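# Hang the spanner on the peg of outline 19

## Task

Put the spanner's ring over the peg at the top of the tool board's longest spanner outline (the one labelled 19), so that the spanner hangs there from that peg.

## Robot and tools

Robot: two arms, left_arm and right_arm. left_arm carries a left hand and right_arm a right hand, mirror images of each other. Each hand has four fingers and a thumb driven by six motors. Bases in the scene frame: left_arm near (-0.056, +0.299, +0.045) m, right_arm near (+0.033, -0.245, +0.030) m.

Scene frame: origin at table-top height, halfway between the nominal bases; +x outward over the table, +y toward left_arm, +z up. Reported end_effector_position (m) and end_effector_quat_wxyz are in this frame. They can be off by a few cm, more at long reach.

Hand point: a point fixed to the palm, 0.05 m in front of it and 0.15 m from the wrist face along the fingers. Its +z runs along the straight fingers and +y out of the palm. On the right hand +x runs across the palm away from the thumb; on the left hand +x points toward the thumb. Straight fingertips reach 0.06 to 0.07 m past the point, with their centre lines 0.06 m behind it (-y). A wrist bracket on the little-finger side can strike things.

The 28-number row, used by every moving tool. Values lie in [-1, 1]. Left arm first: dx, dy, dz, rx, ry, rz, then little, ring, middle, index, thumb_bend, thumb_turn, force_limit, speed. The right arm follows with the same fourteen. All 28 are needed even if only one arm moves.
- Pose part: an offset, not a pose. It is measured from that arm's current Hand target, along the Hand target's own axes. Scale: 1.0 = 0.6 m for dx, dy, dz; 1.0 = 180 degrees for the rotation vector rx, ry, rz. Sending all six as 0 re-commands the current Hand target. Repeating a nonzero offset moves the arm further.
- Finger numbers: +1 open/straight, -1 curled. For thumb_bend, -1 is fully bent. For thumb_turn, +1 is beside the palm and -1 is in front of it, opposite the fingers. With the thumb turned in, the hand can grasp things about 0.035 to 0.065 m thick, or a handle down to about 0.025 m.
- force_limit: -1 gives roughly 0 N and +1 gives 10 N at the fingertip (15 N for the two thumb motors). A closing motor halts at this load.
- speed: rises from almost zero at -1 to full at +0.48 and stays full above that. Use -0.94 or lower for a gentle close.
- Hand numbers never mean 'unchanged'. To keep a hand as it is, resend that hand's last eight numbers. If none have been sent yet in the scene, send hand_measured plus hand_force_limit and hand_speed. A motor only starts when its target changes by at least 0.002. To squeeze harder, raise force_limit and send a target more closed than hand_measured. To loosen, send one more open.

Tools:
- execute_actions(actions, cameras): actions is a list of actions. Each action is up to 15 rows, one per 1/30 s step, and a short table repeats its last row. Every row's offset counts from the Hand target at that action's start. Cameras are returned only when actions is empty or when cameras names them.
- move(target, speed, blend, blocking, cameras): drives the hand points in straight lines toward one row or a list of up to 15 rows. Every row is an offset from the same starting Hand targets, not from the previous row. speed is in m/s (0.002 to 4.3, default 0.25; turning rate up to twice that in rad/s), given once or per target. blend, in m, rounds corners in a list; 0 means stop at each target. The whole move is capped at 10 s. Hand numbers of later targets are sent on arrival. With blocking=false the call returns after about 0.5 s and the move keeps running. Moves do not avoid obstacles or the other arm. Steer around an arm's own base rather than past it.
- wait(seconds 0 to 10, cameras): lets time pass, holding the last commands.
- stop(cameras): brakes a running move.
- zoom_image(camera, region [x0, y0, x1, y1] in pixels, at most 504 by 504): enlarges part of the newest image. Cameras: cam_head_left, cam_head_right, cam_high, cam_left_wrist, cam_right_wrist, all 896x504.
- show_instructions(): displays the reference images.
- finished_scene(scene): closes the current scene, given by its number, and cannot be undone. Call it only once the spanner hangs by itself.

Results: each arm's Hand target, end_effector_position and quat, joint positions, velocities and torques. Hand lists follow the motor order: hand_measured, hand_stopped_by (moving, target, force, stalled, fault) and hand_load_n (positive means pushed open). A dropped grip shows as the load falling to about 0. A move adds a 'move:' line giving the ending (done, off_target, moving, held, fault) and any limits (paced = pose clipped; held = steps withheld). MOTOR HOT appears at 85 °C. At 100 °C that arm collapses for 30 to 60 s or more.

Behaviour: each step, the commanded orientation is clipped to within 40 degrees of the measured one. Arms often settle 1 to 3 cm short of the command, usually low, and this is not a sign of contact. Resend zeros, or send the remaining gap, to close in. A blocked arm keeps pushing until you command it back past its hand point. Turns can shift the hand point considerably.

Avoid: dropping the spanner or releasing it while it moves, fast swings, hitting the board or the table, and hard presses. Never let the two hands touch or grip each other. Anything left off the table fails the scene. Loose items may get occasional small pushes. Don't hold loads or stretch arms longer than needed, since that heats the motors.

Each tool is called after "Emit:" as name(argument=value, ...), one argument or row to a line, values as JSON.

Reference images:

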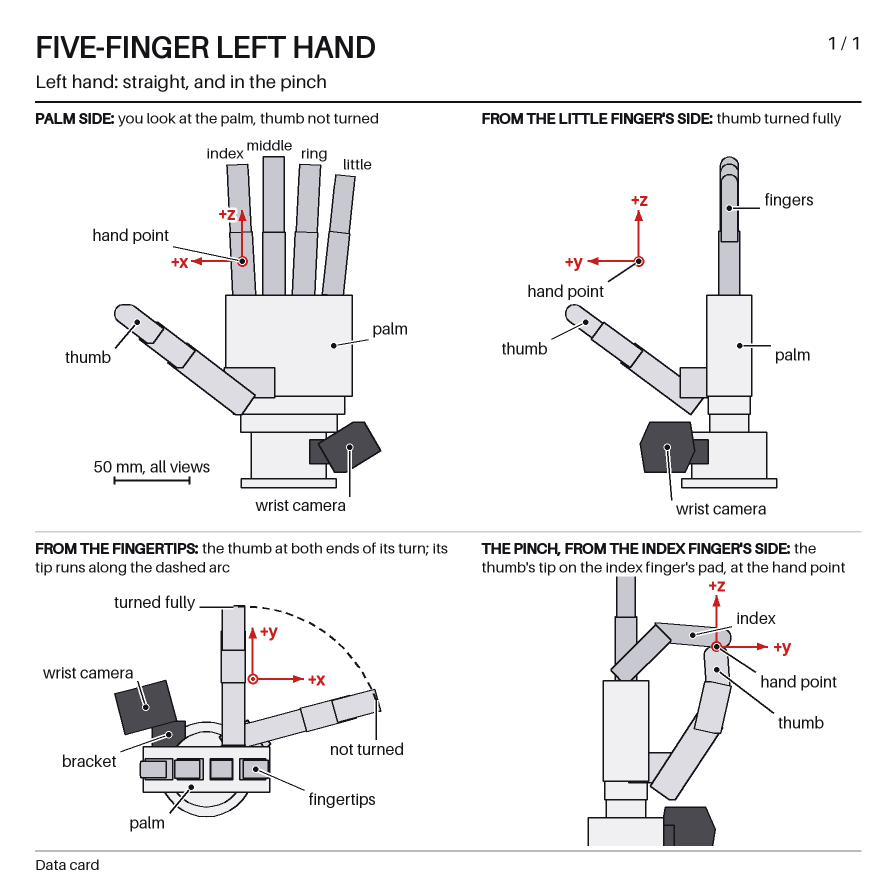

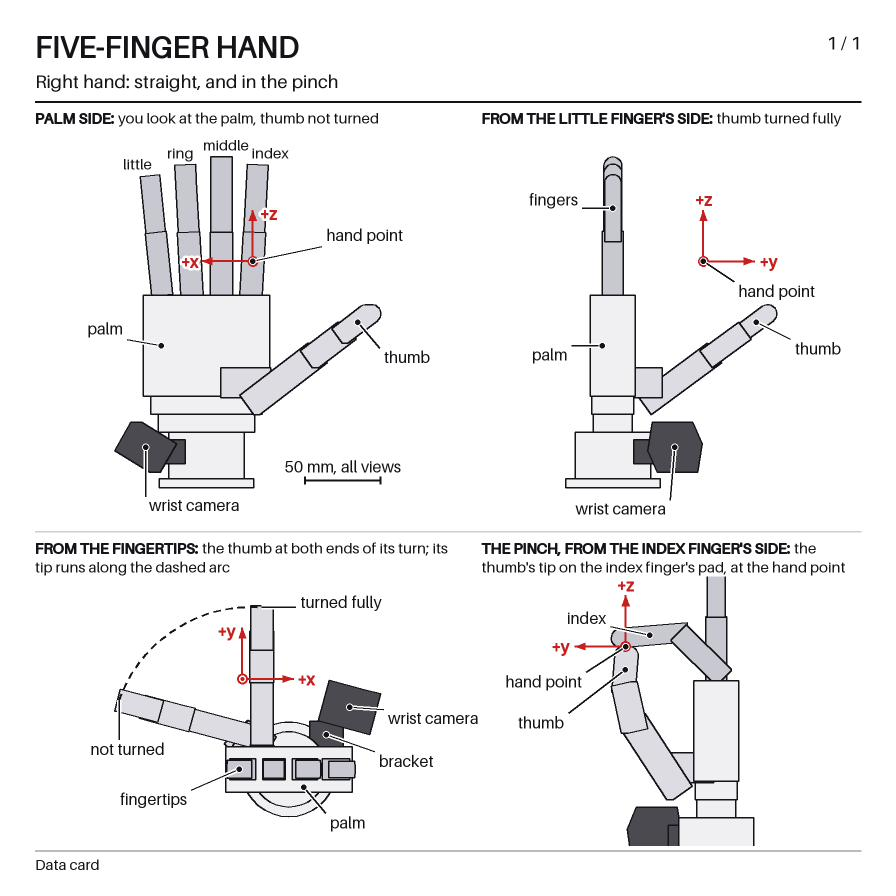

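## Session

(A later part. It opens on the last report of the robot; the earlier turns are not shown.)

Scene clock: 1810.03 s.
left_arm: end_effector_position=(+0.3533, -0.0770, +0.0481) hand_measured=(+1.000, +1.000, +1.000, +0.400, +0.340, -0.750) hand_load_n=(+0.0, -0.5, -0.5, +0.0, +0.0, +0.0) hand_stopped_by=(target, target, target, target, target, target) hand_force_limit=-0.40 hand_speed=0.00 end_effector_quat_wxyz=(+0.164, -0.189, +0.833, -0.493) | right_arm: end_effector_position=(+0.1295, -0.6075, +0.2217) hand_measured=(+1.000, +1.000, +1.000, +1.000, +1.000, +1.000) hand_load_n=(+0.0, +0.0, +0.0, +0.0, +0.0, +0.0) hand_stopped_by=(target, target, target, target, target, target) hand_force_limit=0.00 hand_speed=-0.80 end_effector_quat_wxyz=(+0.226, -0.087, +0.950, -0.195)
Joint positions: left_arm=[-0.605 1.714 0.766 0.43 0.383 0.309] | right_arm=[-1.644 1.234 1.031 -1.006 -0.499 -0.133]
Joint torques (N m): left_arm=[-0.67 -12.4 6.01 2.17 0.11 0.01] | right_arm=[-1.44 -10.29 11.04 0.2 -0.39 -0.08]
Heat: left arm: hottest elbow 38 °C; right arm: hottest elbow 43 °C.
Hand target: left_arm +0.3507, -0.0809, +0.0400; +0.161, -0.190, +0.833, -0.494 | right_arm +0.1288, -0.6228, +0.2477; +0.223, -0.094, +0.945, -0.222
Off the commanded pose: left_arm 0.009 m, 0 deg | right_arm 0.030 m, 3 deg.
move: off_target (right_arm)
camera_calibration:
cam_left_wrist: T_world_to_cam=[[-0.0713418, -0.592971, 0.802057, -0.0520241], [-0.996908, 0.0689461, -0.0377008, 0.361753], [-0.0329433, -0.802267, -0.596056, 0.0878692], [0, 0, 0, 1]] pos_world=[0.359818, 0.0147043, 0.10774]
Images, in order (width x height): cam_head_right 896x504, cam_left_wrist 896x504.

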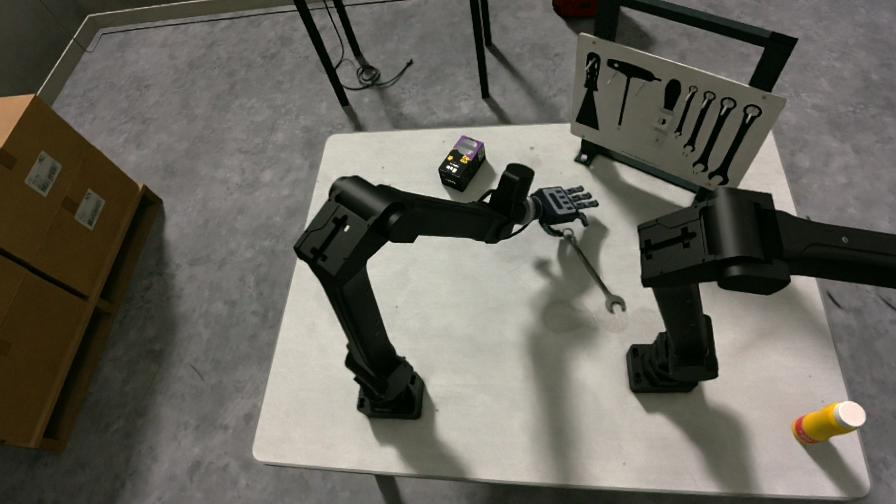

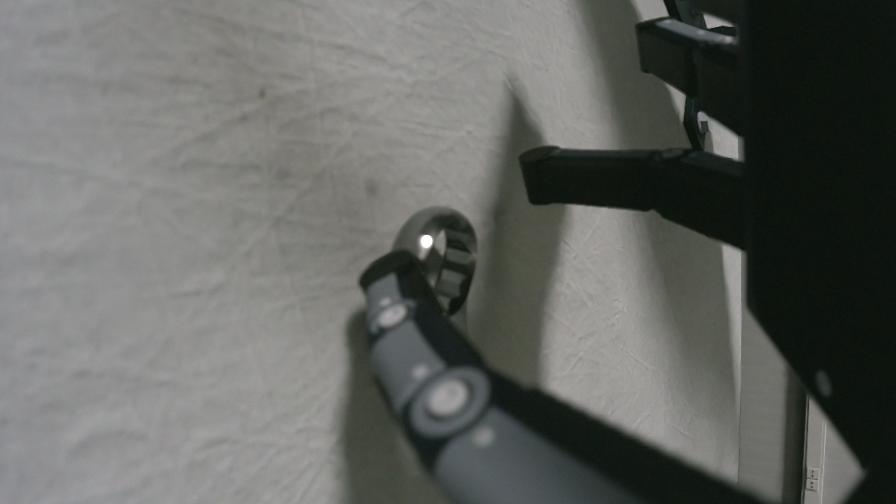

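Emit:
move(
  target=[0.0006,0.0066,0.0035,0,0,0,1,1,1,0.3,0.34,-0.65,-0.4,0,0,0,0,0,0,0,1,1,1,1,1,1,0,-0.8],
  speed=0.05,
  cameras=["cam_head_right","cam_left_wrist"],
)

Emit:
zoom_image(
  camera="cam_head_right",
  region=[540, 200, 600, 260],
)

Emit:
zoom_image(
  camera="cam_left_wrist",
  region=[300, 80, 560, 320],
)

Scene clock: 1836.67 s.
left_arm: end_effector_position=(+0.3541, -0.0775, +0.0441) hand_measured=(+1.000, +1.000, +1.000, +0.300, +0.340, -0.650) hand_load_n=(+0.0, +0.0, +0.0, +0.0, +0.0, +0.0) hand_stopped_by=(target, target, target, target, target, target) hand_force_limit=-0.40 hand_speed=0.00 end_effector_quat_wxyz=(+0.165, -0.189, +0.833, -0.493) | right_arm: end_effector_position=(+0.1295, -0.6075, +0.2217) hand_measured=(+1.000, +1.000, +1.000, +1.000, +1.000, +1.000) hand_load_n=(+0.0, +0.0, +0.0, +0.0, +0.0, -0.5) hand_stopped_by=(target, target, target, target, target, target) hand_force_limit=0.00 hand_speed=-0.80 end_effector_quat_wxyz=(+0.226, -0.087, +0.950, -0.195)
Joint positions: left_arm=[-0.605 1.726 0.766 0.443 0.382 0.309] | right_arm=[-1.644 1.234 1.031 -1.006 -0.499 -0.133]
Joint torques (N m): left_arm=[-0.73 -12.51 5.75 2.17 0.11 0.01] | right_arm=[-1.49 -10.11 11.07 0.18 -0.39 -0.09]
Heat: left arm: hottest elbow 37 °C; right arm: hottest elbow 43 °C.
Hand target: left_arm +0.3508, -0.0809, +0.0353; +0.161, -0.190, +0.833, -0.494 | right_arm +0.1288, -0.6228, +0.2477; +0.223, -0.094, +0.945, -0.222
Off the commanded pose: left_arm 0.010 m, 0 deg | right_arm 0.030 m, 3 deg.
move: off_target (right_arm)
camera_calibration:
cam_left_wrist: T_world_to_cam=[[-0.0717471, -0.592481, 0.802383, -0.0488995], [-0.996908, 0.0684401, -0.0386048, 0.362431], [-0.0320426, -0.802672, -0.595559, 0.0848172], [0, 0, 0, 1]] pos_world=[0.36052, 0.0143036, 0.103741]
Images, in order (width x height): cam_head_right 896x504, cam_left_wrist 896x504.

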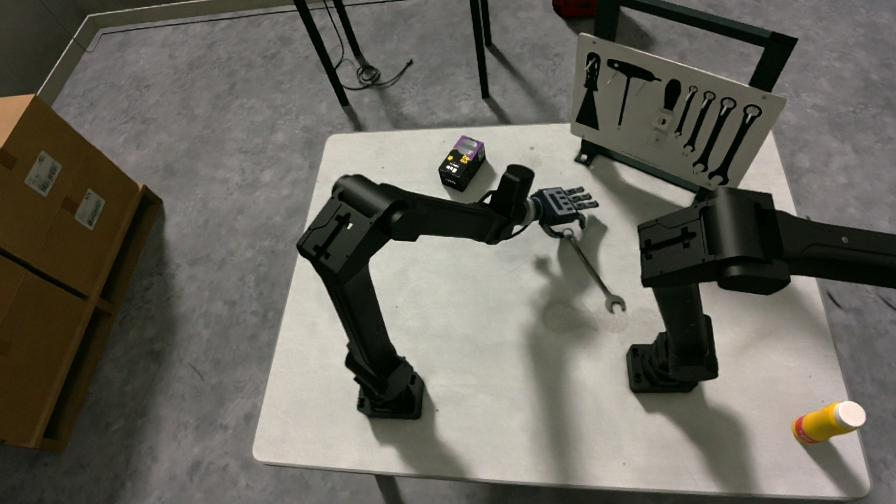

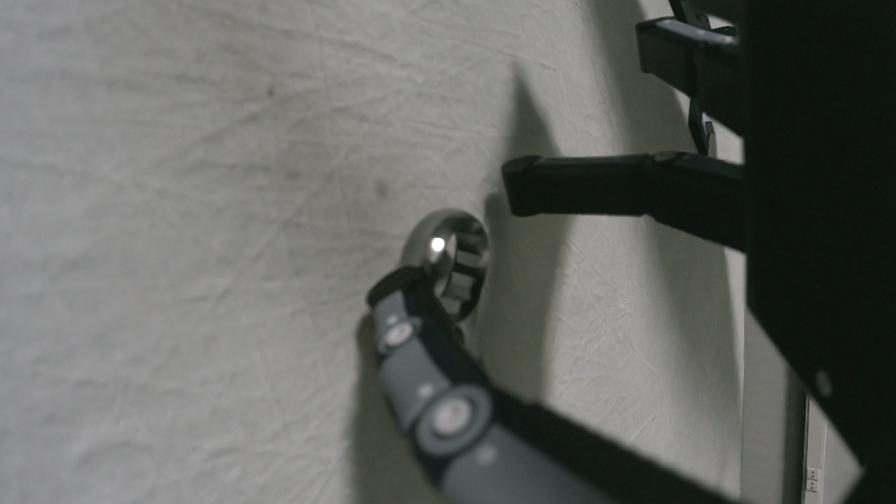

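Scaled by 8.400 from the camera's 896x504 image, which has a finer 1280x720 frame.

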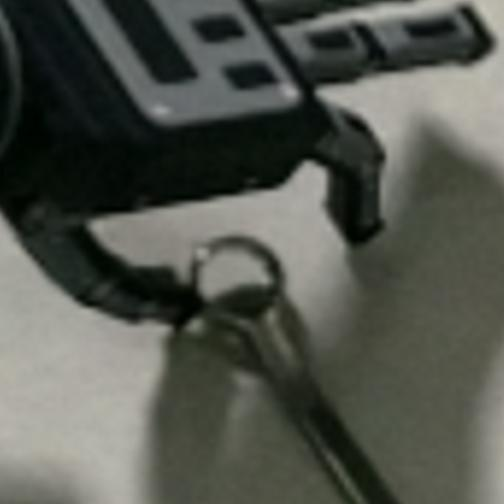

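Scaled by 1.938 from the camera's 896x504 image, which has a finer 1280x720 frame.

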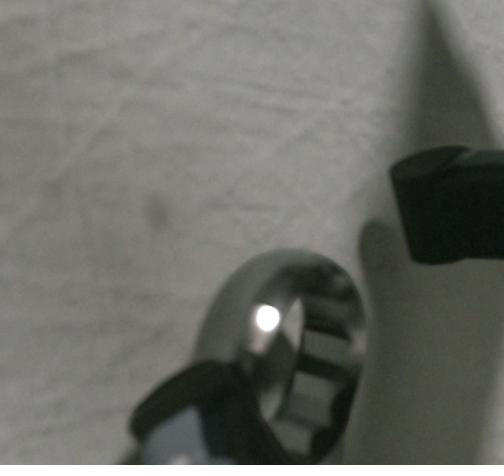

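Emit:
execute_actions(
  actions=[
    [[0,0,0,0,0,0,1,1,1,-0.3,0.34,-0.65,-0.5,-0.75,0,0,0,0,0,0,1,1,1,1,1,1,0,-0.8]],
    [[0,0,0,0,0,0,1,1,1,-0.3,0.34,-0.65,-0.5,-0.75,0,0,0,0,0,0,1,1,1,1,1,1,0,-0.8]],
    [[0,0,0,0,0,0,1,1,1,-0.3,0.34,-0.65,-0.5,-0.75,0,0,0,0,0,0,1,1,1,1,1,1,0,-0.8]],
  ],
  cameras=["cam_head_right","cam_left_wrist"],
)

Emit:
zoom_image(
  camera="cam_head_right",
  region=[540, 200, 600, 260],
)

Emit:
zoom_image(
  camera="cam_left_wrist",
  region=[300, 80, 560, 320],
)

Scene clock: 1846.40 s.
left_arm: end_effector_position=(+0.3544, -0.0777, +0.0444) hand_measured=(+1.000, +1.000, +1.000, -0.018, +0.340, -0.650) hand_load_n=(+0.0, +0.0, +0.0, +2.0, +2.0, +0.0) hand_stopped_by=(target, target, target, force, target, target) hand_force_limit=-0.50 hand_speed=-0.75 end_effector_quat_wxyz=(+0.165, -0.189, +0.833, -0.494) | right_arm: end_effector_position=(+0.1295, -0.6075, +0.2217) hand_measured=(+1.000, +1.000, +1.000, +1.000, +1.000, +1.000) hand_load_n=(+0.0, +0.0, +0.0, +0.0, -0.5, +0.0) hand_stopped_by=(target, target, target, target, target, target) hand_force_limit=0.00 hand_speed=-0.80 end_effector_quat_wxyz=(+0.226, -0.087, +0.950, -0.195)
Joint positions: left_arm=[-0.605 1.726 0.766 0.445 0.382 0.308] | right_arm=[-1.644 1.234 1.031 -1.006 -0.499 -0.133]
Joint torques (N m): left_arm=[-0.73 -12.51 5.74 2.07 0.13 0.02] | right_arm=[-1.55 -10.34 11.08 0.18 -0.37 -0.09]
Heat: left arm: hottest elbow 37 °C; right arm: hottest elbow 43 °C.
Hand target: left_arm +0.3508, -0.0809, +0.0354; +0.161, -0.190, +0.833, -0.494 | right_arm +0.1288, -0.6228, +0.2477; +0.223, -0.094, +0.945, -0.222
Off the commanded pose: left_arm 0.010 m, 1 deg | right_arm 0.030 m, 3 deg.
Step readings (end_effector_position of left_arm | right_arm):
0: (+0.3541, -0.0775, +0.0441) | (+0.1295, -0.6075, +0.2217)
1: (+0.3541, -0.0775, +0.0441) | (+0.1295, -0.6075, +0.2217)
2: (+0.3541, -0.0775, +0.0441) | (+0.1295, -0.6075, +0.2217)
4: (+0.3541, -0.0775, +0.0441) | (+0.1295, -0.6075, +0.2217)
8: (+0.3541, -0.0775, +0.0441) | (+0.1295, -0.6075, +0.2217)
15: (+0.3541, -0.0775, +0.0441) | (+0.1295, -0.6075, +0.2217)
16: (+0.3541, -0.0775, +0.0441) | (+0.1295, -0.6075, +0.2217)
17: (+0.3542, -0.0775, +0.0442) | (+0.1295, -0.6075, +0.2217)
19: (+0.3543, -0.0776, +0.0443) | (+0.1295, -0.6075, +0.2217)
23: (+0.3544, -0.0777, +0.0444) | (+0.1295, -0.6075, +0.2217)
30: (+0.3544, -0.0777, +0.0444) | (+0.1295, -0.6075, +0.2217)
31: (+0.3544, -0.0777, +0.0444) | (+0.1295, -0.6075, +0.2217)
32: (+0.3544, -0.0777, +0.0444) | (+0.1295, -0.6075, +0.2217)
34: (+0.3544, -0.0777, +0.0444) | (+0.1295, -0.6075, +0.2217)
38: (+0.3544, -0.0777, +0.0444) | (+0.1295, -0.6075, +0.2217)
45: (+0.3544, -0.0777, +0.0444) | (+0.1295, -0.6075, +0.2217)
camera_calibration:
cam_left_wrist: T_world_to_cam=[[-0.0724839, -0.591697, 0.802895, -0.0489061], [-0.996893, 0.0678748, -0.0399771, 0.362794], [-0.0308421, -0.803298, -0.594778, 0.0843579], [0, 0, 0, 1]] pos_world=[0.360723, 0.0142024, 0.103944]
Images, in order (width x height): cam_head_right 896x504, cam_left_wrist 896x504.

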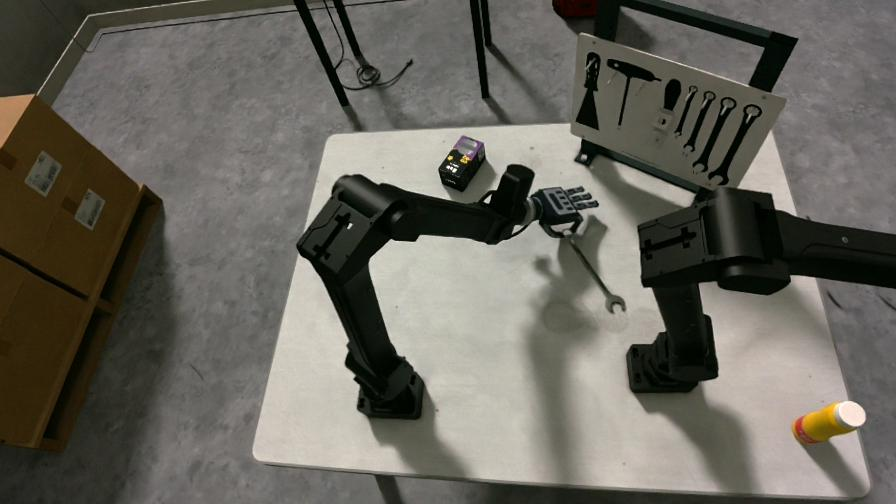

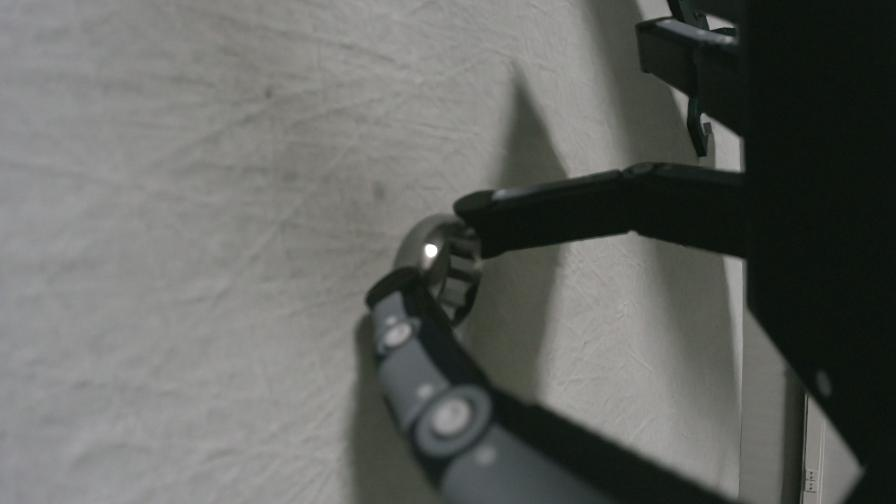

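Scaled by 8.400 from the camera's 896x504 image, which has a finer 1280x720 frame.

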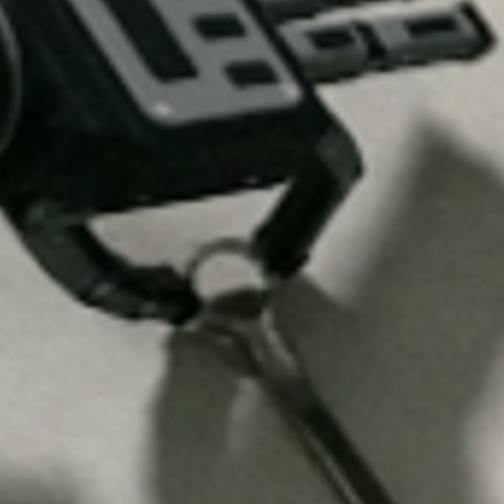

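Scaled by 1.938 from the camera's 896x504 image, which has a finer 1280x720 frame.

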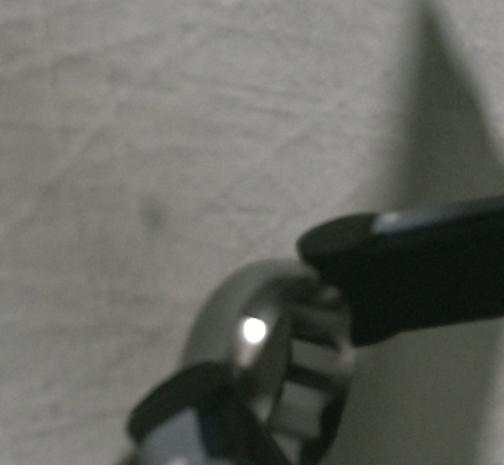

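Emit:
execute_actions(
  actions=[
    [[0,0,0,0,0,0,1,1,1,-0.31,0.34,-0.65,-0.2,-0.9,0,0,0,0,0,0,1,1,1,1,1,1,0,-0.8]],
  ],
)

Scene clock: 1851.37 s.
left_arm: end_effector_position=(+0.3565, -0.0796, +0.0476) hand_measured=(+1.000, +1.000, +1.000, -0.310, +0.340, -0.650) hand_load_n=(+0.0, +0.0, +0.0, +0.0, +0.0, +0.0) hand_stopped_by=(target, target, target, target, target, target) hand_force_limit=-0.20 hand_speed=-0.90 end_effector_quat_wxyz=(+0.168, -0.189, +0.829, -0.500) | right_arm: end_effector_position=(+0.1295, -0.6075, +0.2217) hand_measured=(+1.000, +1.000, +1.000, +1.000, +1.000, +1.000) hand_load_n=(+0.0, +0.0, +0.0, +0.0, +0.0, +0.0) hand_stopped_by=(target, target, target, target, target, target) hand_force_limit=0.00 hand_speed=-0.80 end_effector_quat_wxyz=(+0.226, -0.087, +0.950, -0.195)
Joint positions: left_arm=[-0.605 1.726 0.766 0.461 0.382 0.302] | right_arm=[-1.644 1.234 1.031 -1.006 -0.499 -0.133]
Joint torques (N m): left_arm=[-0.67 -12.51 5.78 1.43 0.11 0.08] | right_arm=[-1.73 -10.23 11.06 0.23 -0.38 -0.09]
Heat: left arm: hottest elbow 37 °C; right arm: hottest elbow 43 °C.
Hand target: left_arm +0.3508, -0.0809, +0.0354; +0.161, -0.190, +0.833, -0.494 | right_arm +0.1288, -0.6228, +0.2477; +0.223, -0.094, +0.945, -0.222
Off the commanded pose: left_arm 0.014 m, 1 deg | right_arm 0.030 m, 3 deg.
Step readings (end_effector_position of left_arm | right_arm):
0: (+0.3544, -0.0777, +0.0444) | (+0.1295, -0.6075, +0.2217)
1: (+0.3544, -0.0777, +0.0444) | (+0.1295, -0.6075, +0.2217)
2: (+0.3544, -0.0777, +0.0444) | (+0.1295, -0.6075, +0.2217)
4: (+0.3544, -0.0777, +0.0444) | (+0.1295, -0.6075, +0.2217)
8: (+0.3551, -0.0783, +0.0455) | (+0.1295, -0.6075, +0.2217)
15: (+0.3562, -0.0794, +0.0472) | (+0.1295, -0.6075, +0.2217)

Emit:
execute_actions(
  actions=[
    [[0,0,0,0,0,0,1,1,1,0.35,0.34,-0.65,-0.4,-0.3,0,0,0,0,0,0,1,1,1,1,1,1,0,-0.8]],
    [[0,0,0,0,0,0,1,1,1,0.35,0.34,-0.65,-0.4,-0.3,0,0,0,0,0,0,1,1,1,1,1,1,0,-0.8]],
  ],
  cameras=["cam_head_right","cam_left_wrist"],
)

Emit:
zoom_image(
  camera="cam_head_right",
  region=[540, 200, 600, 260],
)

Emit:
zoom_image(
  camera="cam_left_wrist",
  region=[300, 80, 560, 320],
)

Scene clock: 1859.90 s.
left_arm: end_effector_position=(+0.3562, -0.0799, +0.0476) hand_measured=(+1.000, +1.000, +1.000, +0.350, +0.340, -0.650) hand_load_n=(+0.0, +0.0, +0.0, +0.0, +0.0, +0.0) hand_stopped_by=(target, target, target, target, target, target) hand_force_limit=-0.40 hand_speed=-0.30 end_effector_quat_wxyz=(+0.168, -0.188, +0.829, -0.500) | right_arm: end_effector_position=(+0.1295, -0.6075, +0.2217) hand_measured=(+1.000, +1.000, +1.000, +1.000, +1.000, +1.000) hand_load_n=(+0.0, +0.0, +0.0, +0.0, +0.0, +0.0) hand_stopped_by=(target, target, target, target, target, target) hand_force_limit=0.00 hand_speed=-0.80 end_effector_quat_wxyz=(+0.226, -0.087, +0.950, -0.195)
Joint positions: left_arm=[-0.605 1.726 0.766 0.461 0.382 0.302] | right_arm=[-1.644 1.234 1.031 -1.006 -0.499 -0.133]
Joint torques (N m): left_arm=[-0.67 -12.57 5.72 1.43 0.12 0.08] | right_arm=[-1.61 -10.29 11.06 0.21 -0.38 -0.1]
Heat: left arm: hottest elbow 36 °C; right arm: hottest elbow 43 °C.
Hand target: left_arm +0.3507, -0.0810, +0.0355; +0.161, -0.190, +0.833, -0.494 | right_arm +0.1288, -0.6228, +0.2477; +0.223, -0.094, +0.945, -0.222
Off the commanded pose: left_arm 0.013 m, 1 deg | right_arm 0.030 m, 3 deg.
Step readings (end_effector_position of left_arm | right_arm):
0: (+0.3565, -0.0796, +0.0476) | (+0.1295, -0.6075, +0.2217)
1: (+0.3565, -0.0796, +0.0476) | (+0.1295, -0.6075, +0.2217)
2: (+0.3565, -0.0796, +0.0476) | (+0.1295, -0.6075, +0.2217)
4: (+0.3563, -0.0798, +0.0476) | (+0.1295, -0.6075, +0.2217)
8: (+0.3562, -0.0799, +0.0476) | (+0.1295, -0.6075, +0.2217)
15: (+0.3562, -0.0799, +0.0476) | (+0.1295, -0.6075, +0.2217)
16: (+0.3562, -0.0799, +0.0476) | (+0.1295, -0.6075, +0.2217)
17: (+0.3562, -0.0799, +0.0476) | (+0.1295, -0.6075, +0.2217)
19: (+0.3562, -0.0799, +0.0476) | (+0.1295, -0.6075, +0.2217)
23: (+0.3562, -0.0799, +0.0476) | (+0.1295, -0.6075, +0.2217)
30: (+0.3562, -0.0799, +0.0476) | (+0.1295, -0.6075, +0.2217)
camera_calibration:
cam_left_wrist: T_world_to_cam=[[-0.0783512, -0.581842, 0.809519, -0.0501961], [-0.996629, 0.065533, -0.0493592, 0.365029], [-0.024331, -0.810657, -0.585015, 0.081064], [0, 0, 0, 1]] pos_world=[0.361838, 0.0125875, 0.106076]
Images, in order (width x height): cam_head_right 896x504, cam_left_wrist 896x504.

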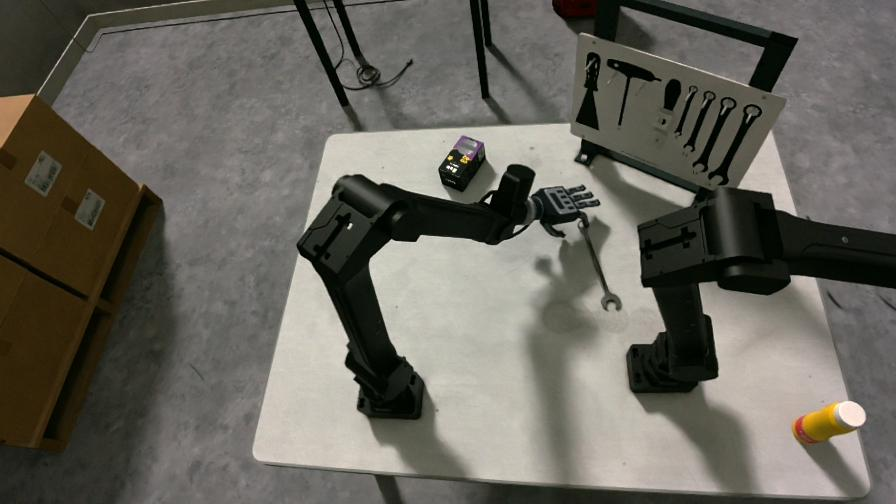

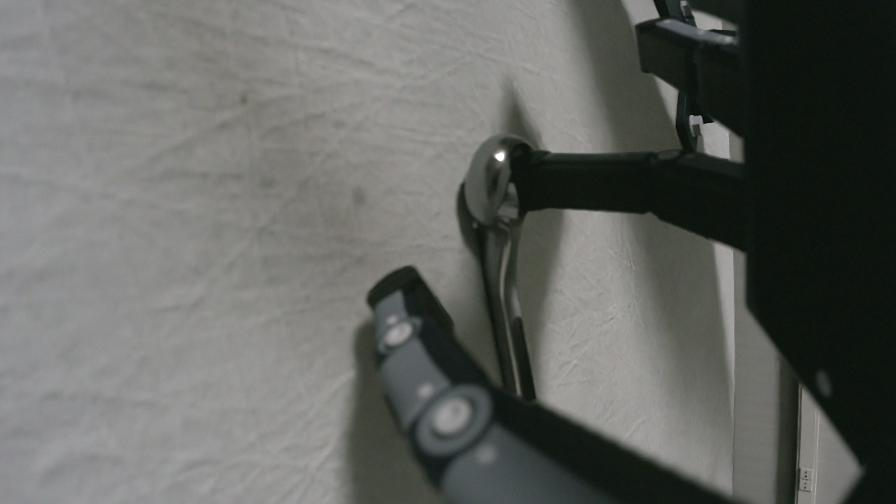

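Scaled by 8.400 from the camera's 896x504 image, which has a finer 1280x720 frame.

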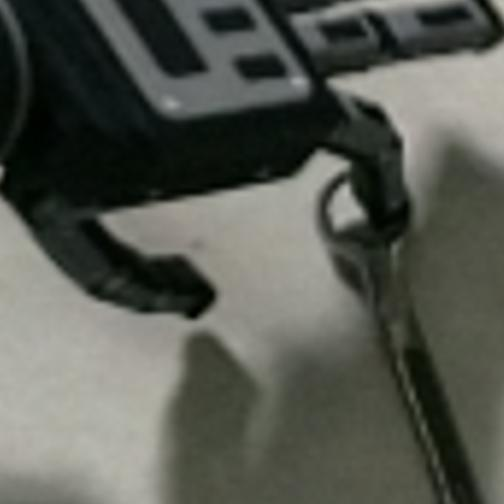

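Scaled by 1.938 from the camera's 896x504 image, which has a finer 1280x720 frame.

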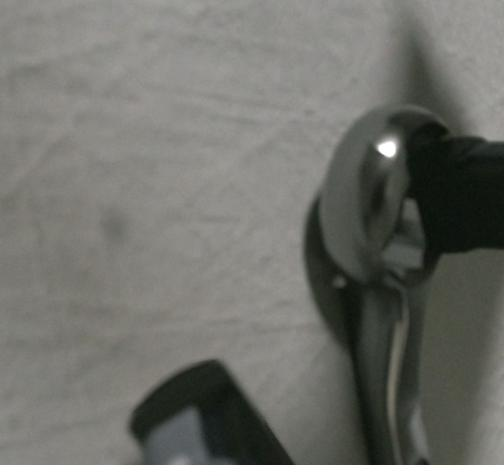

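Emit:
execute_actions(
  actions=[
    [[0,0,0,0,0,0,1,1,1,0.45,0.34,-0.65,-0.4,0,0,0,0,0,0,0,1,1,1,1,1,1,0,-0.8]],
    [[-0.0090,-0.0670,-0.0340,0,0,0,1,1,1,0.45,0.34,-0.65,-0.4,0,0,0,0,0,0,0,1,1,1,1,1,1,0,-0.8]],
  ],
  cameras=["cam_head_right","cam_left_wrist"],
)

Emit:
zoom_image(
  camera="cam_head_right",
  region=[530, 190, 640, 320],
)

Emit:
zoom_image(
  camera="cam_left_wrist",
  region=[300, 80, 600, 420],
)

Scene clock: 1887.27 s.
left_arm: end_effector_position=(+0.3461, -0.0732, +0.0701) hand_measured=(+1.000, +1.000, +1.000, +0.450, +0.340, -0.650) hand_load_n=(+0.0, +0.0, +0.0, -0.5, +0.0, +0.0) hand_stopped_by=(target, target, target, target, target, target) hand_force_limit=-0.40 hand_speed=0.00 end_effector_quat_wxyz=(+0.158, -0.194, +0.836, -0.488) | right_arm: end_effector_position=(+0.1295, -0.6075, +0.2217) hand_measured=(+1.000, +1.000, +1.000, +1.000, +1.000, +1.000) hand_load_n=(+0.0, -0.5, -0.5, +0.0, +0.0, +0.0) hand_stopped_by=(target, target, target, target, target, target) hand_force_limit=0.00 hand_speed=-0.80 end_effector_quat_wxyz=(+0.226, -0.087, +0.950, -0.195)
Joint positions: left_arm=[-0.605 1.641 0.766 0.34 0.382 0.302] | right_arm=[-1.644 1.234 1.031 -1.006 -0.499 -0.133]
Joint torques (N m): left_arm=[-0.44 -14.15 8.38 0.59 0.23 0.09] | right_arm=[-1.79 -10.17 11.1 0.17 -0.38 -0.1]
Heat: left arm: hottest elbow 36 °C; right arm: hottest elbow 43 °C.
Hand target: left_arm +0.3524, -0.0805, +0.0808; +0.161, -0.190, +0.833, -0.494 | right_arm +0.1288, -0.6228, +0.2477; +0.223, -0.094, +0.945, -0.222
Off the commanded pose: left_arm 0.014 m, 1 deg | right_arm 0.030 m, 3 deg.
Step readings (end_effector_position of left_arm | right_arm):
0: (+0.3562, -0.0799, +0.0476) | (+0.1295, -0.6075, +0.2217)
1: (+0.3562, -0.0799, +0.0476) | (+0.1295, -0.6075, +0.2217)
2: (+0.3562, -0.0799, +0.0476) | (+0.1295, -0.6075, +0.2217)
4: (+0.3562, -0.0799, +0.0476) | (+0.1295, -0.6075, +0.2217)
8: (+0.3561, -0.0799, +0.0474) | (+0.1295, -0.6075, +0.2217)
15: (+0.3561, -0.0799, +0.0474) | (+0.1295, -0.6075, +0.2217)
16: (+0.3532, -0.0779, +0.0463) | (+0.1295, -0.6075, +0.2217)
17: (+0.3495, -0.0755, +0.0460) | (+0.1295, -0.6075, +0.2217)
19: (+0.3456, -0.0728, +0.0518) | (+0.1295, -0.6075, +0.2217)
23: (+0.3465, -0.0735, +0.0682) | (+0.1295, -0.6075, +0.2217)
30: (+0.3461, -0.0732, +0.0701) | (+0.1295, -0.6075, +0.2217)
camera_calibration:
cam_left_wrist: T_world_to_cam=[[-0.0541298, -0.598172, 0.799537, -0.0740869], [-0.997647, 0.0661393, -0.0180602, 0.353816], [-0.0420778, -0.798634, -0.600345, 0.107597], [0, 0, 0, 1]] pos_world=[0.353501, 0.0182129, 0.130221]
Images, in order (width x height): cam_head_right 896x504, cam_left_wrist 896x504.

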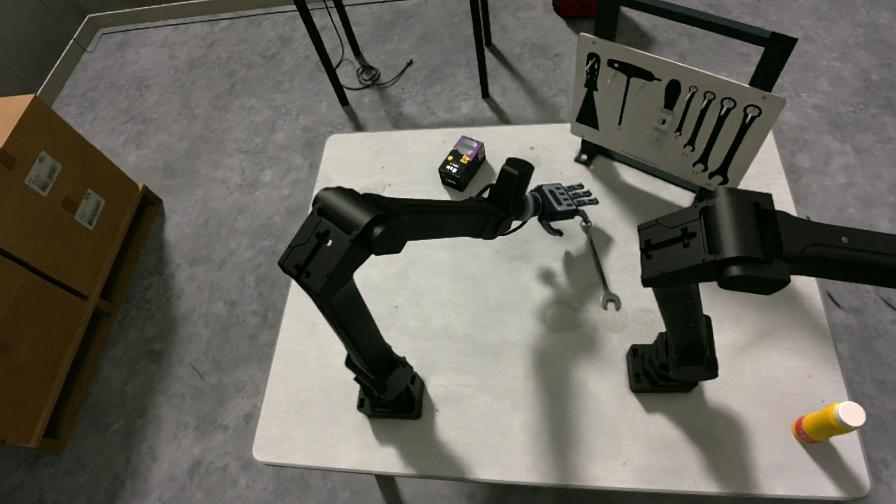

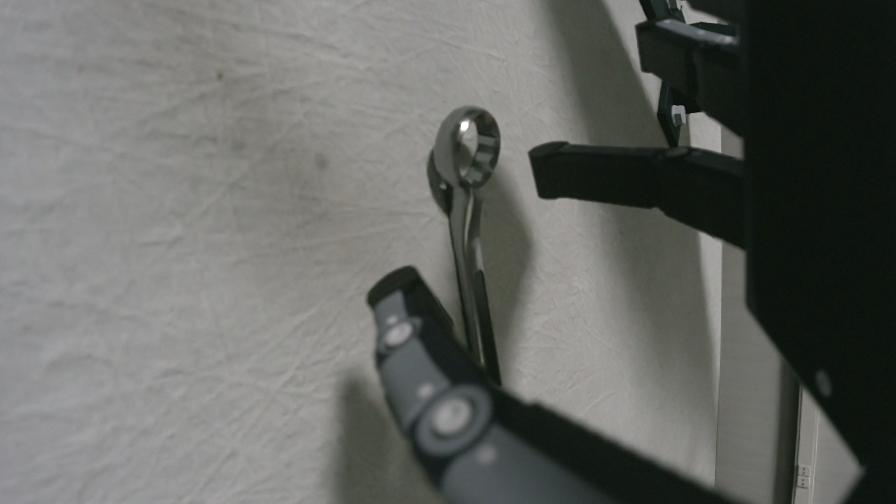

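Scaled by 3.877 from the camera's 896x504 image, which has a finer 1280x720 frame.

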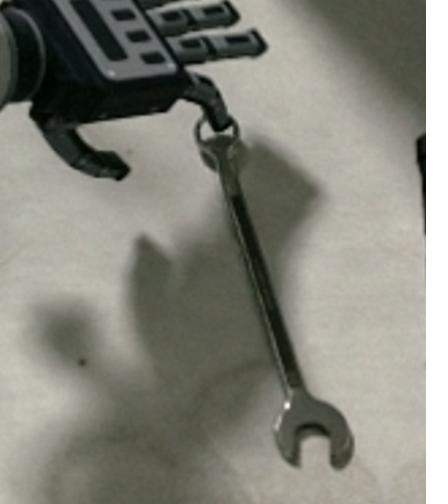

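Scaled by 1.482 from the camera's 896x504 image, which has a finer 1280x720 frame.

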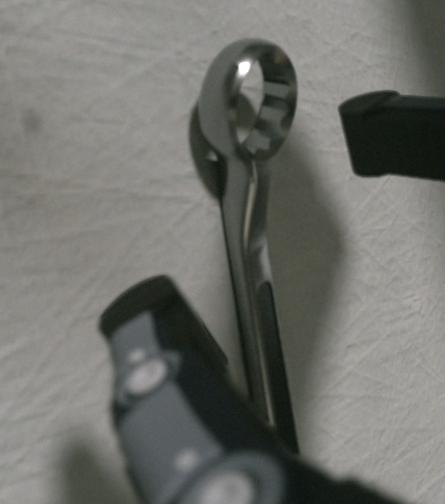

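Emit:
move(
  target=[-0.0005,-0.0364,0.0718,0.0066,0.0683,0.0365,1,1,1,0.4,0.34,-0.65,-0.4,0,0,0,0,0,0,0,1,1,1,1,1,1,0,-0.8],
  speed=0.12,
  cameras=["cam_head_right","cam_left_wrist"],
)

Emit:
zoom_image(
  camera="cam_head_right",
  region=[555, 190, 615, 250],
)

Emit:
zoom_image(
  camera="cam_left_wrist",
  region=[300, 80, 600, 420],
)

Scene clock: 1904.70 s.
left_arm: end_effector_position=(+0.3599, -0.1156, +0.0763) hand_measured=(+1.000, +1.000, +1.000, +0.400, +0.340, -0.650) hand_load_n=(+0.0, +0.0, +0.0, +0.0, +0.0, +0.0) hand_stopped_by=(target, target, target, target, target, target) hand_force_limit=-0.40 hand_speed=0.00 end_effector_quat_wxyz=(+0.095, -0.091, +0.851, -0.508) | right_arm: end_effector_position=(+0.1295, -0.6075, +0.2217) hand_measured=(+1.000, +1.000, +1.000, +1.000, +1.000, +1.000) hand_load_n=(+0.0, +0.0, +0.0, +0.0, +0.0, -0.5) hand_stopped_by=(target, target, target, target, target, target) hand_force_limit=0.00 hand_speed=-0.80 end_effector_quat_wxyz=(+0.226, -0.087, +0.950, -0.195)
Joint positions: left_arm=[-0.605 1.745 0.95 0.197 0.595 0.443] | right_arm=[-1.644 1.234 1.031 -1.006 -0.499 -0.133]
Joint torques (N m): left_arm=[0.38 -14.21 10.51 0.53 0.37 0.19] | right_arm=[-1.79 -10.52 11.03 0.17 -0.39 -0.09]
Heat: left arm: hottest elbow 37 °C; right arm: hottest elbow 43 °C.
Hand target: left_arm +0.3758, -0.1228, +0.0803; +0.101, -0.087, +0.850, -0.510 | right_arm +0.1288, -0.6228, +0.2477; +0.223, -0.094, +0.945, -0.222
Off the commanded pose: left_arm 0.018 m, 1 deg | right_arm 0.030 m, 3 deg.
move: off_target (left_arm, right_arm)
camera_calibration:
cam_left_wrist: T_world_to_cam=[[-0.196052, -0.559232, 0.805495, -0.0485489], [-0.951418, 0.307366, -0.0181729, 0.381738], [-0.237419, -0.769925, -0.592323, 0.150933], [0, 0, 0, 1]] pos_world=[0.389508, -0.028276, 0.135444]
Images, in order (width x height): cam_head_right 896x504, cam_left_wrist 896x504.

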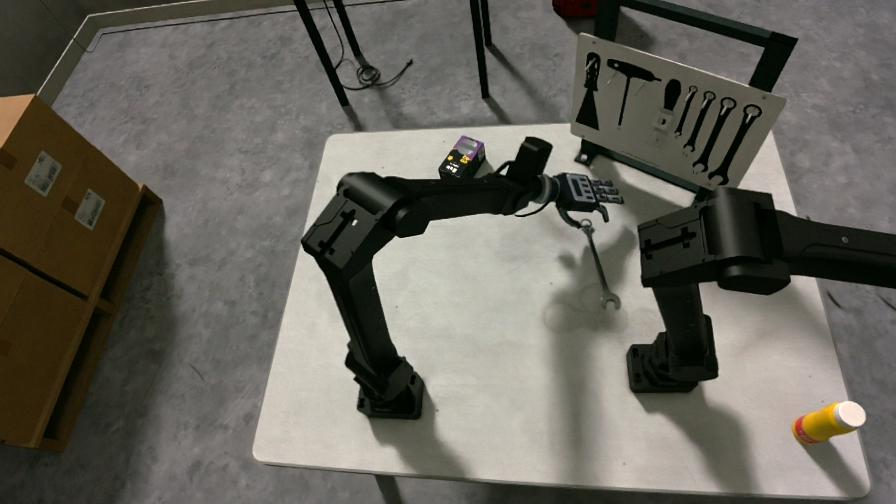

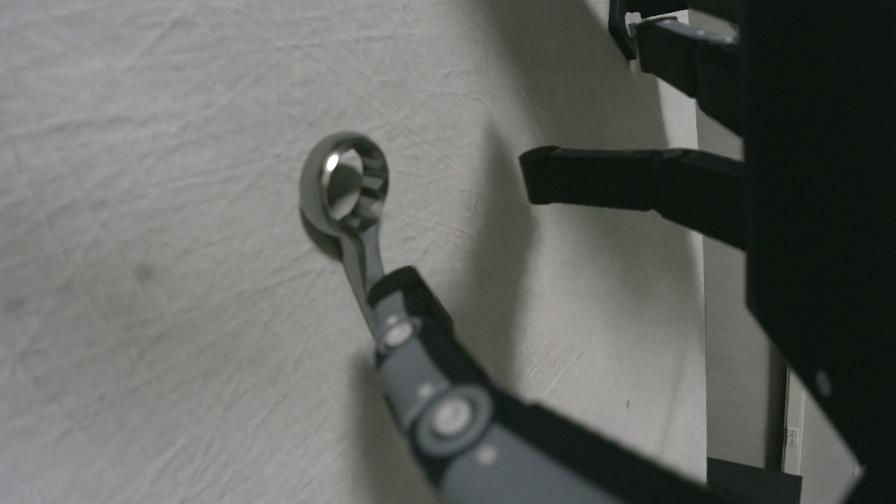

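Scaled by 8.400 from the camera's 896x504 image, which has a finer 1280x720 frame.

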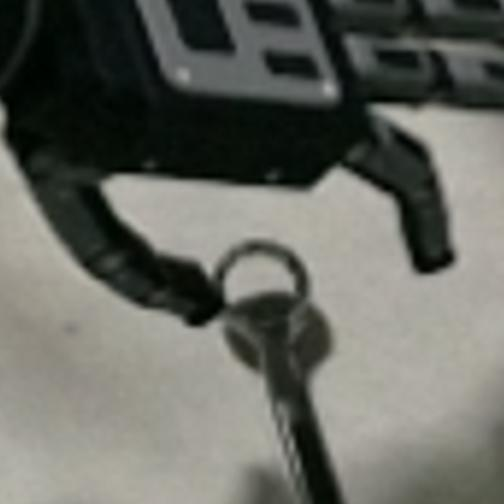

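Scaled by 1.482 from the camera's 896x504 image, which has a finer 1280x720 frame.

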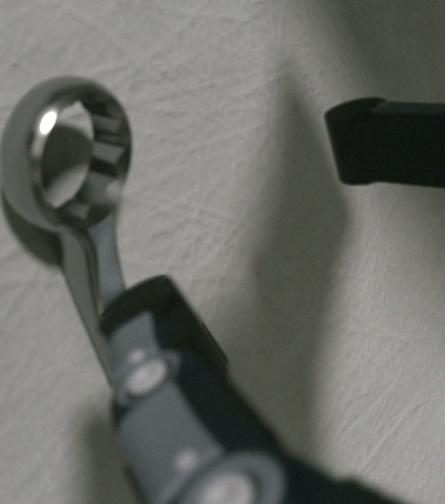

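Emit:
move(
  target=[-0.0108,0.0338,0.0180,0,0,0,1,1,1,0.4,0.34,-0.65,-0.4,0,0,0,0,0,0,0,1,1,1,1,1,1,0,-0.8],
  speed=0.1,
  cameras=["cam_head_right","cam_left_wrist"],
)

Emit:
zoom_image(
  camera="cam_head_right",
  region=[555, 190, 615, 250],
)

Emit:
zoom_image(
  camera="cam_left_wrist",
  region=[300, 80, 600, 420],
)

Scene clock: 1913.63 s.
left_arm: end_effector_position=(+0.3601, -0.1100, +0.0466) hand_measured=(+1.000, +1.000, +1.000, +0.400, +0.340, -0.650) hand_load_n=(+0.0, +0.0, +0.0, +0.0, +0.0, +0.0) hand_stopped_by=(target, target, target, target, target, target) hand_force_limit=-0.40 hand_speed=0.00 end_effector_quat_wxyz=(+0.081, -0.097, +0.859, -0.496) | right_arm: end_effector_position=(+0.1295, -0.6075, +0.2217) hand_measured=(+1.000, +1.000, +1.000, +1.000, +1.000, +1.000) hand_load_n=(+0.0, +0.0, +0.0, +0.0, +0.0, -0.5) hand_stopped_by=(target, target, target, target, target, target) hand_force_limit=0.00 hand_speed=-0.80 end_effector_quat_wxyz=(+0.226, -0.087, +0.950, -0.195)
Joint positions: left_arm=[-0.595 1.805 0.954 0.206 0.606 0.453] | right_arm=[-1.644 1.234 1.031 -1.006 -0.499 -0.133]
Joint torques (N m): left_arm=[0.62 -15.09 10.15 1.87 0.38 0.19] | right_arm=[-1.79 -10.23 11.02 0.17 -0.4 -0.1]
Heat: left arm: hottest elbow 39 °C; right arm: hottest elbow 43 °C.
Hand target: left_arm +0.3839, -0.1209, +0.0578; +0.100, -0.086, +0.850, -0.510 | right_arm +0.1288, -0.6228, +0.2477; +0.223, -0.094, +0.945, -0.222
Off the commanded pose: left_arm 0.029 m, 3 deg | right_arm 0.030 m, 3 deg.
move: off_target (left_arm, right_arm)
camera_calibration:
cam_left_wrist: T_world_to_cam=[[-0.170378, -0.577531, 0.798392, -0.0323372], [-0.950474, 0.310063, 0.0214563, 0.377838], [-0.259943, -0.755195, -0.601756, 0.147888], [0, 0, 0, 1]] pos_world=[0.392058, -0.0241449, 0.106703]
Images, in order (width x height): cam_head_right 896x504, cam_left_wrist 896x504.

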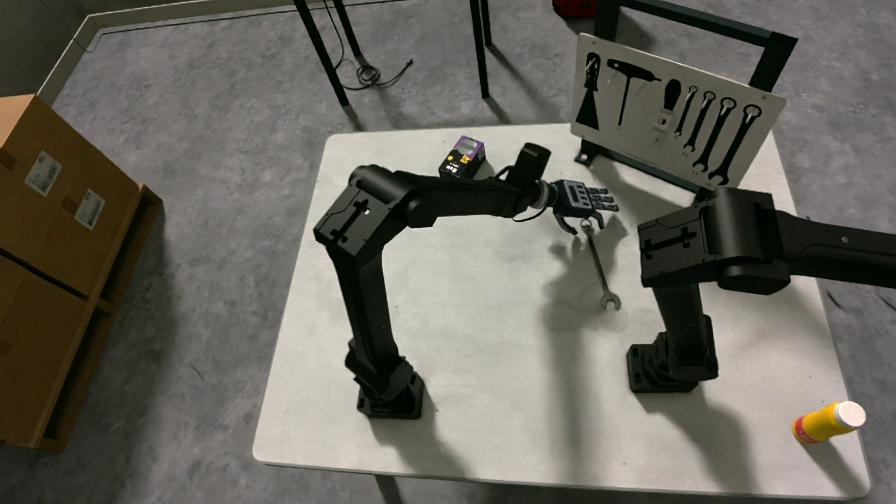

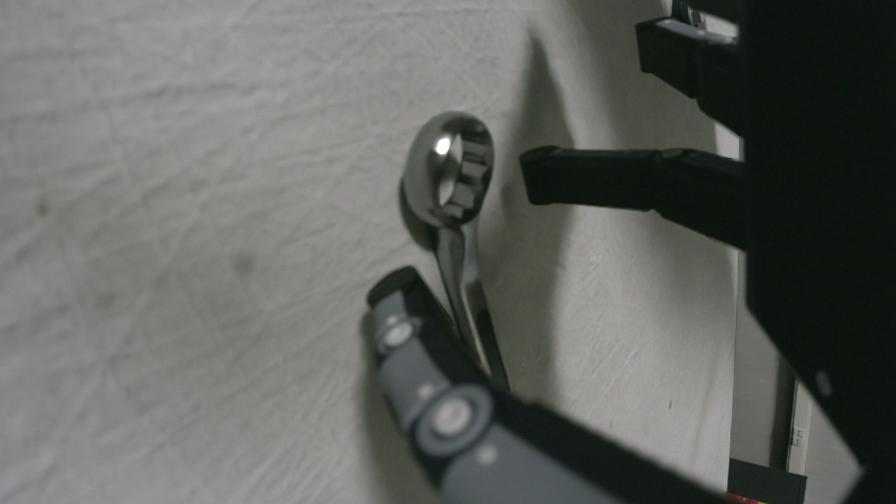

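Scaled by 8.400 from the camera's 896x504 image, which has a finer 1280x720 frame.

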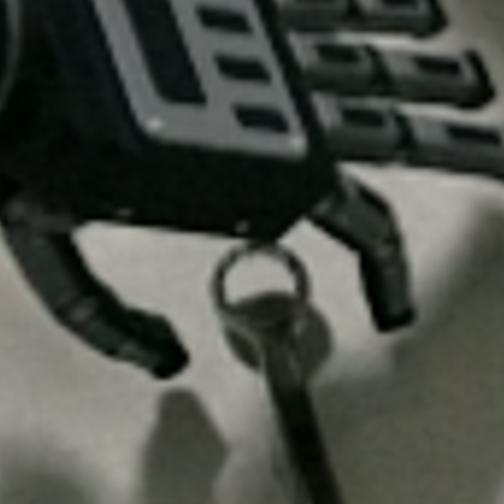

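Scaled by 1.482 from the camera's 896x504 image, which has a finer 1280x720 frame.

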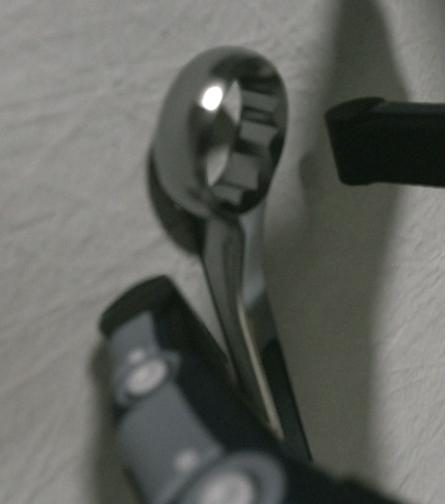

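Emit:
move(
  target=[-0.0290,-0.0423,-0.0112,0,0,0,1,1,1,0.4,0.34,-0.65,-0.4,0,0,0,0,0,0,0,1,1,1,1,1,1,0,-0.8],
  speed=0.12,
)

Scene clock: 1916.87 s.
left_arm: end_effector_position=(+0.3815, -0.1157, +0.0657) hand_measured=(+1.000, +1.000, +1.000, +0.400, +0.340, -0.650) hand_load_n=(+0.5, +0.0, +0.0, +0.0, +0.0, +0.0) hand_stopped_by=(target, target, target, target, target, target) hand_force_limit=-0.40 hand_speed=0.00 end_effector_quat_wxyz=(+0.085, -0.095, +0.856, -0.501) | right_arm: end_effector_position=(+0.1295, -0.6075, +0.2217) hand_measured=(+1.000, +1.000, +1.000, +1.000, +1.000, +1.000) hand_load_n=(+0.0, +0.0, +0.0, +0.0, +0.0, +0.0) hand_stopped_by=(target, target, target, target, target, target) hand_force_limit=0.00 hand_speed=-0.80 end_effector_quat_wxyz=(+0.226, -0.087, +0.950, -0.195)
Joint positions: left_arm=[-0.581 1.805 1.019 0.15 0.617 0.461] | right_arm=[-1.644 1.234 1.031 -1.006 -0.499 -0.133]
Joint torques (N m): left_arm=[0.5 -17.85 10.43 0.47 0.39 0.19] | right_arm=[-1.55 -10.11 11.07 0.17 -0.39 -0.1]
Heat: left arm: hottest elbow 39 °C; right arm: hottest elbow 43 °C.
Hand target: left_arm +0.4001, -0.1228, +0.0848; +0.100, -0.086, +0.850, -0.510 | right_arm +0.1288, -0.6228, +0.2477; +0.223, -0.094, +0.945, -0.222
Off the commanded pose: left_arm 0.027 m, 2 deg | right_arm 0.030 m, 3 deg.
move: off_target (left_arm, right_arm)


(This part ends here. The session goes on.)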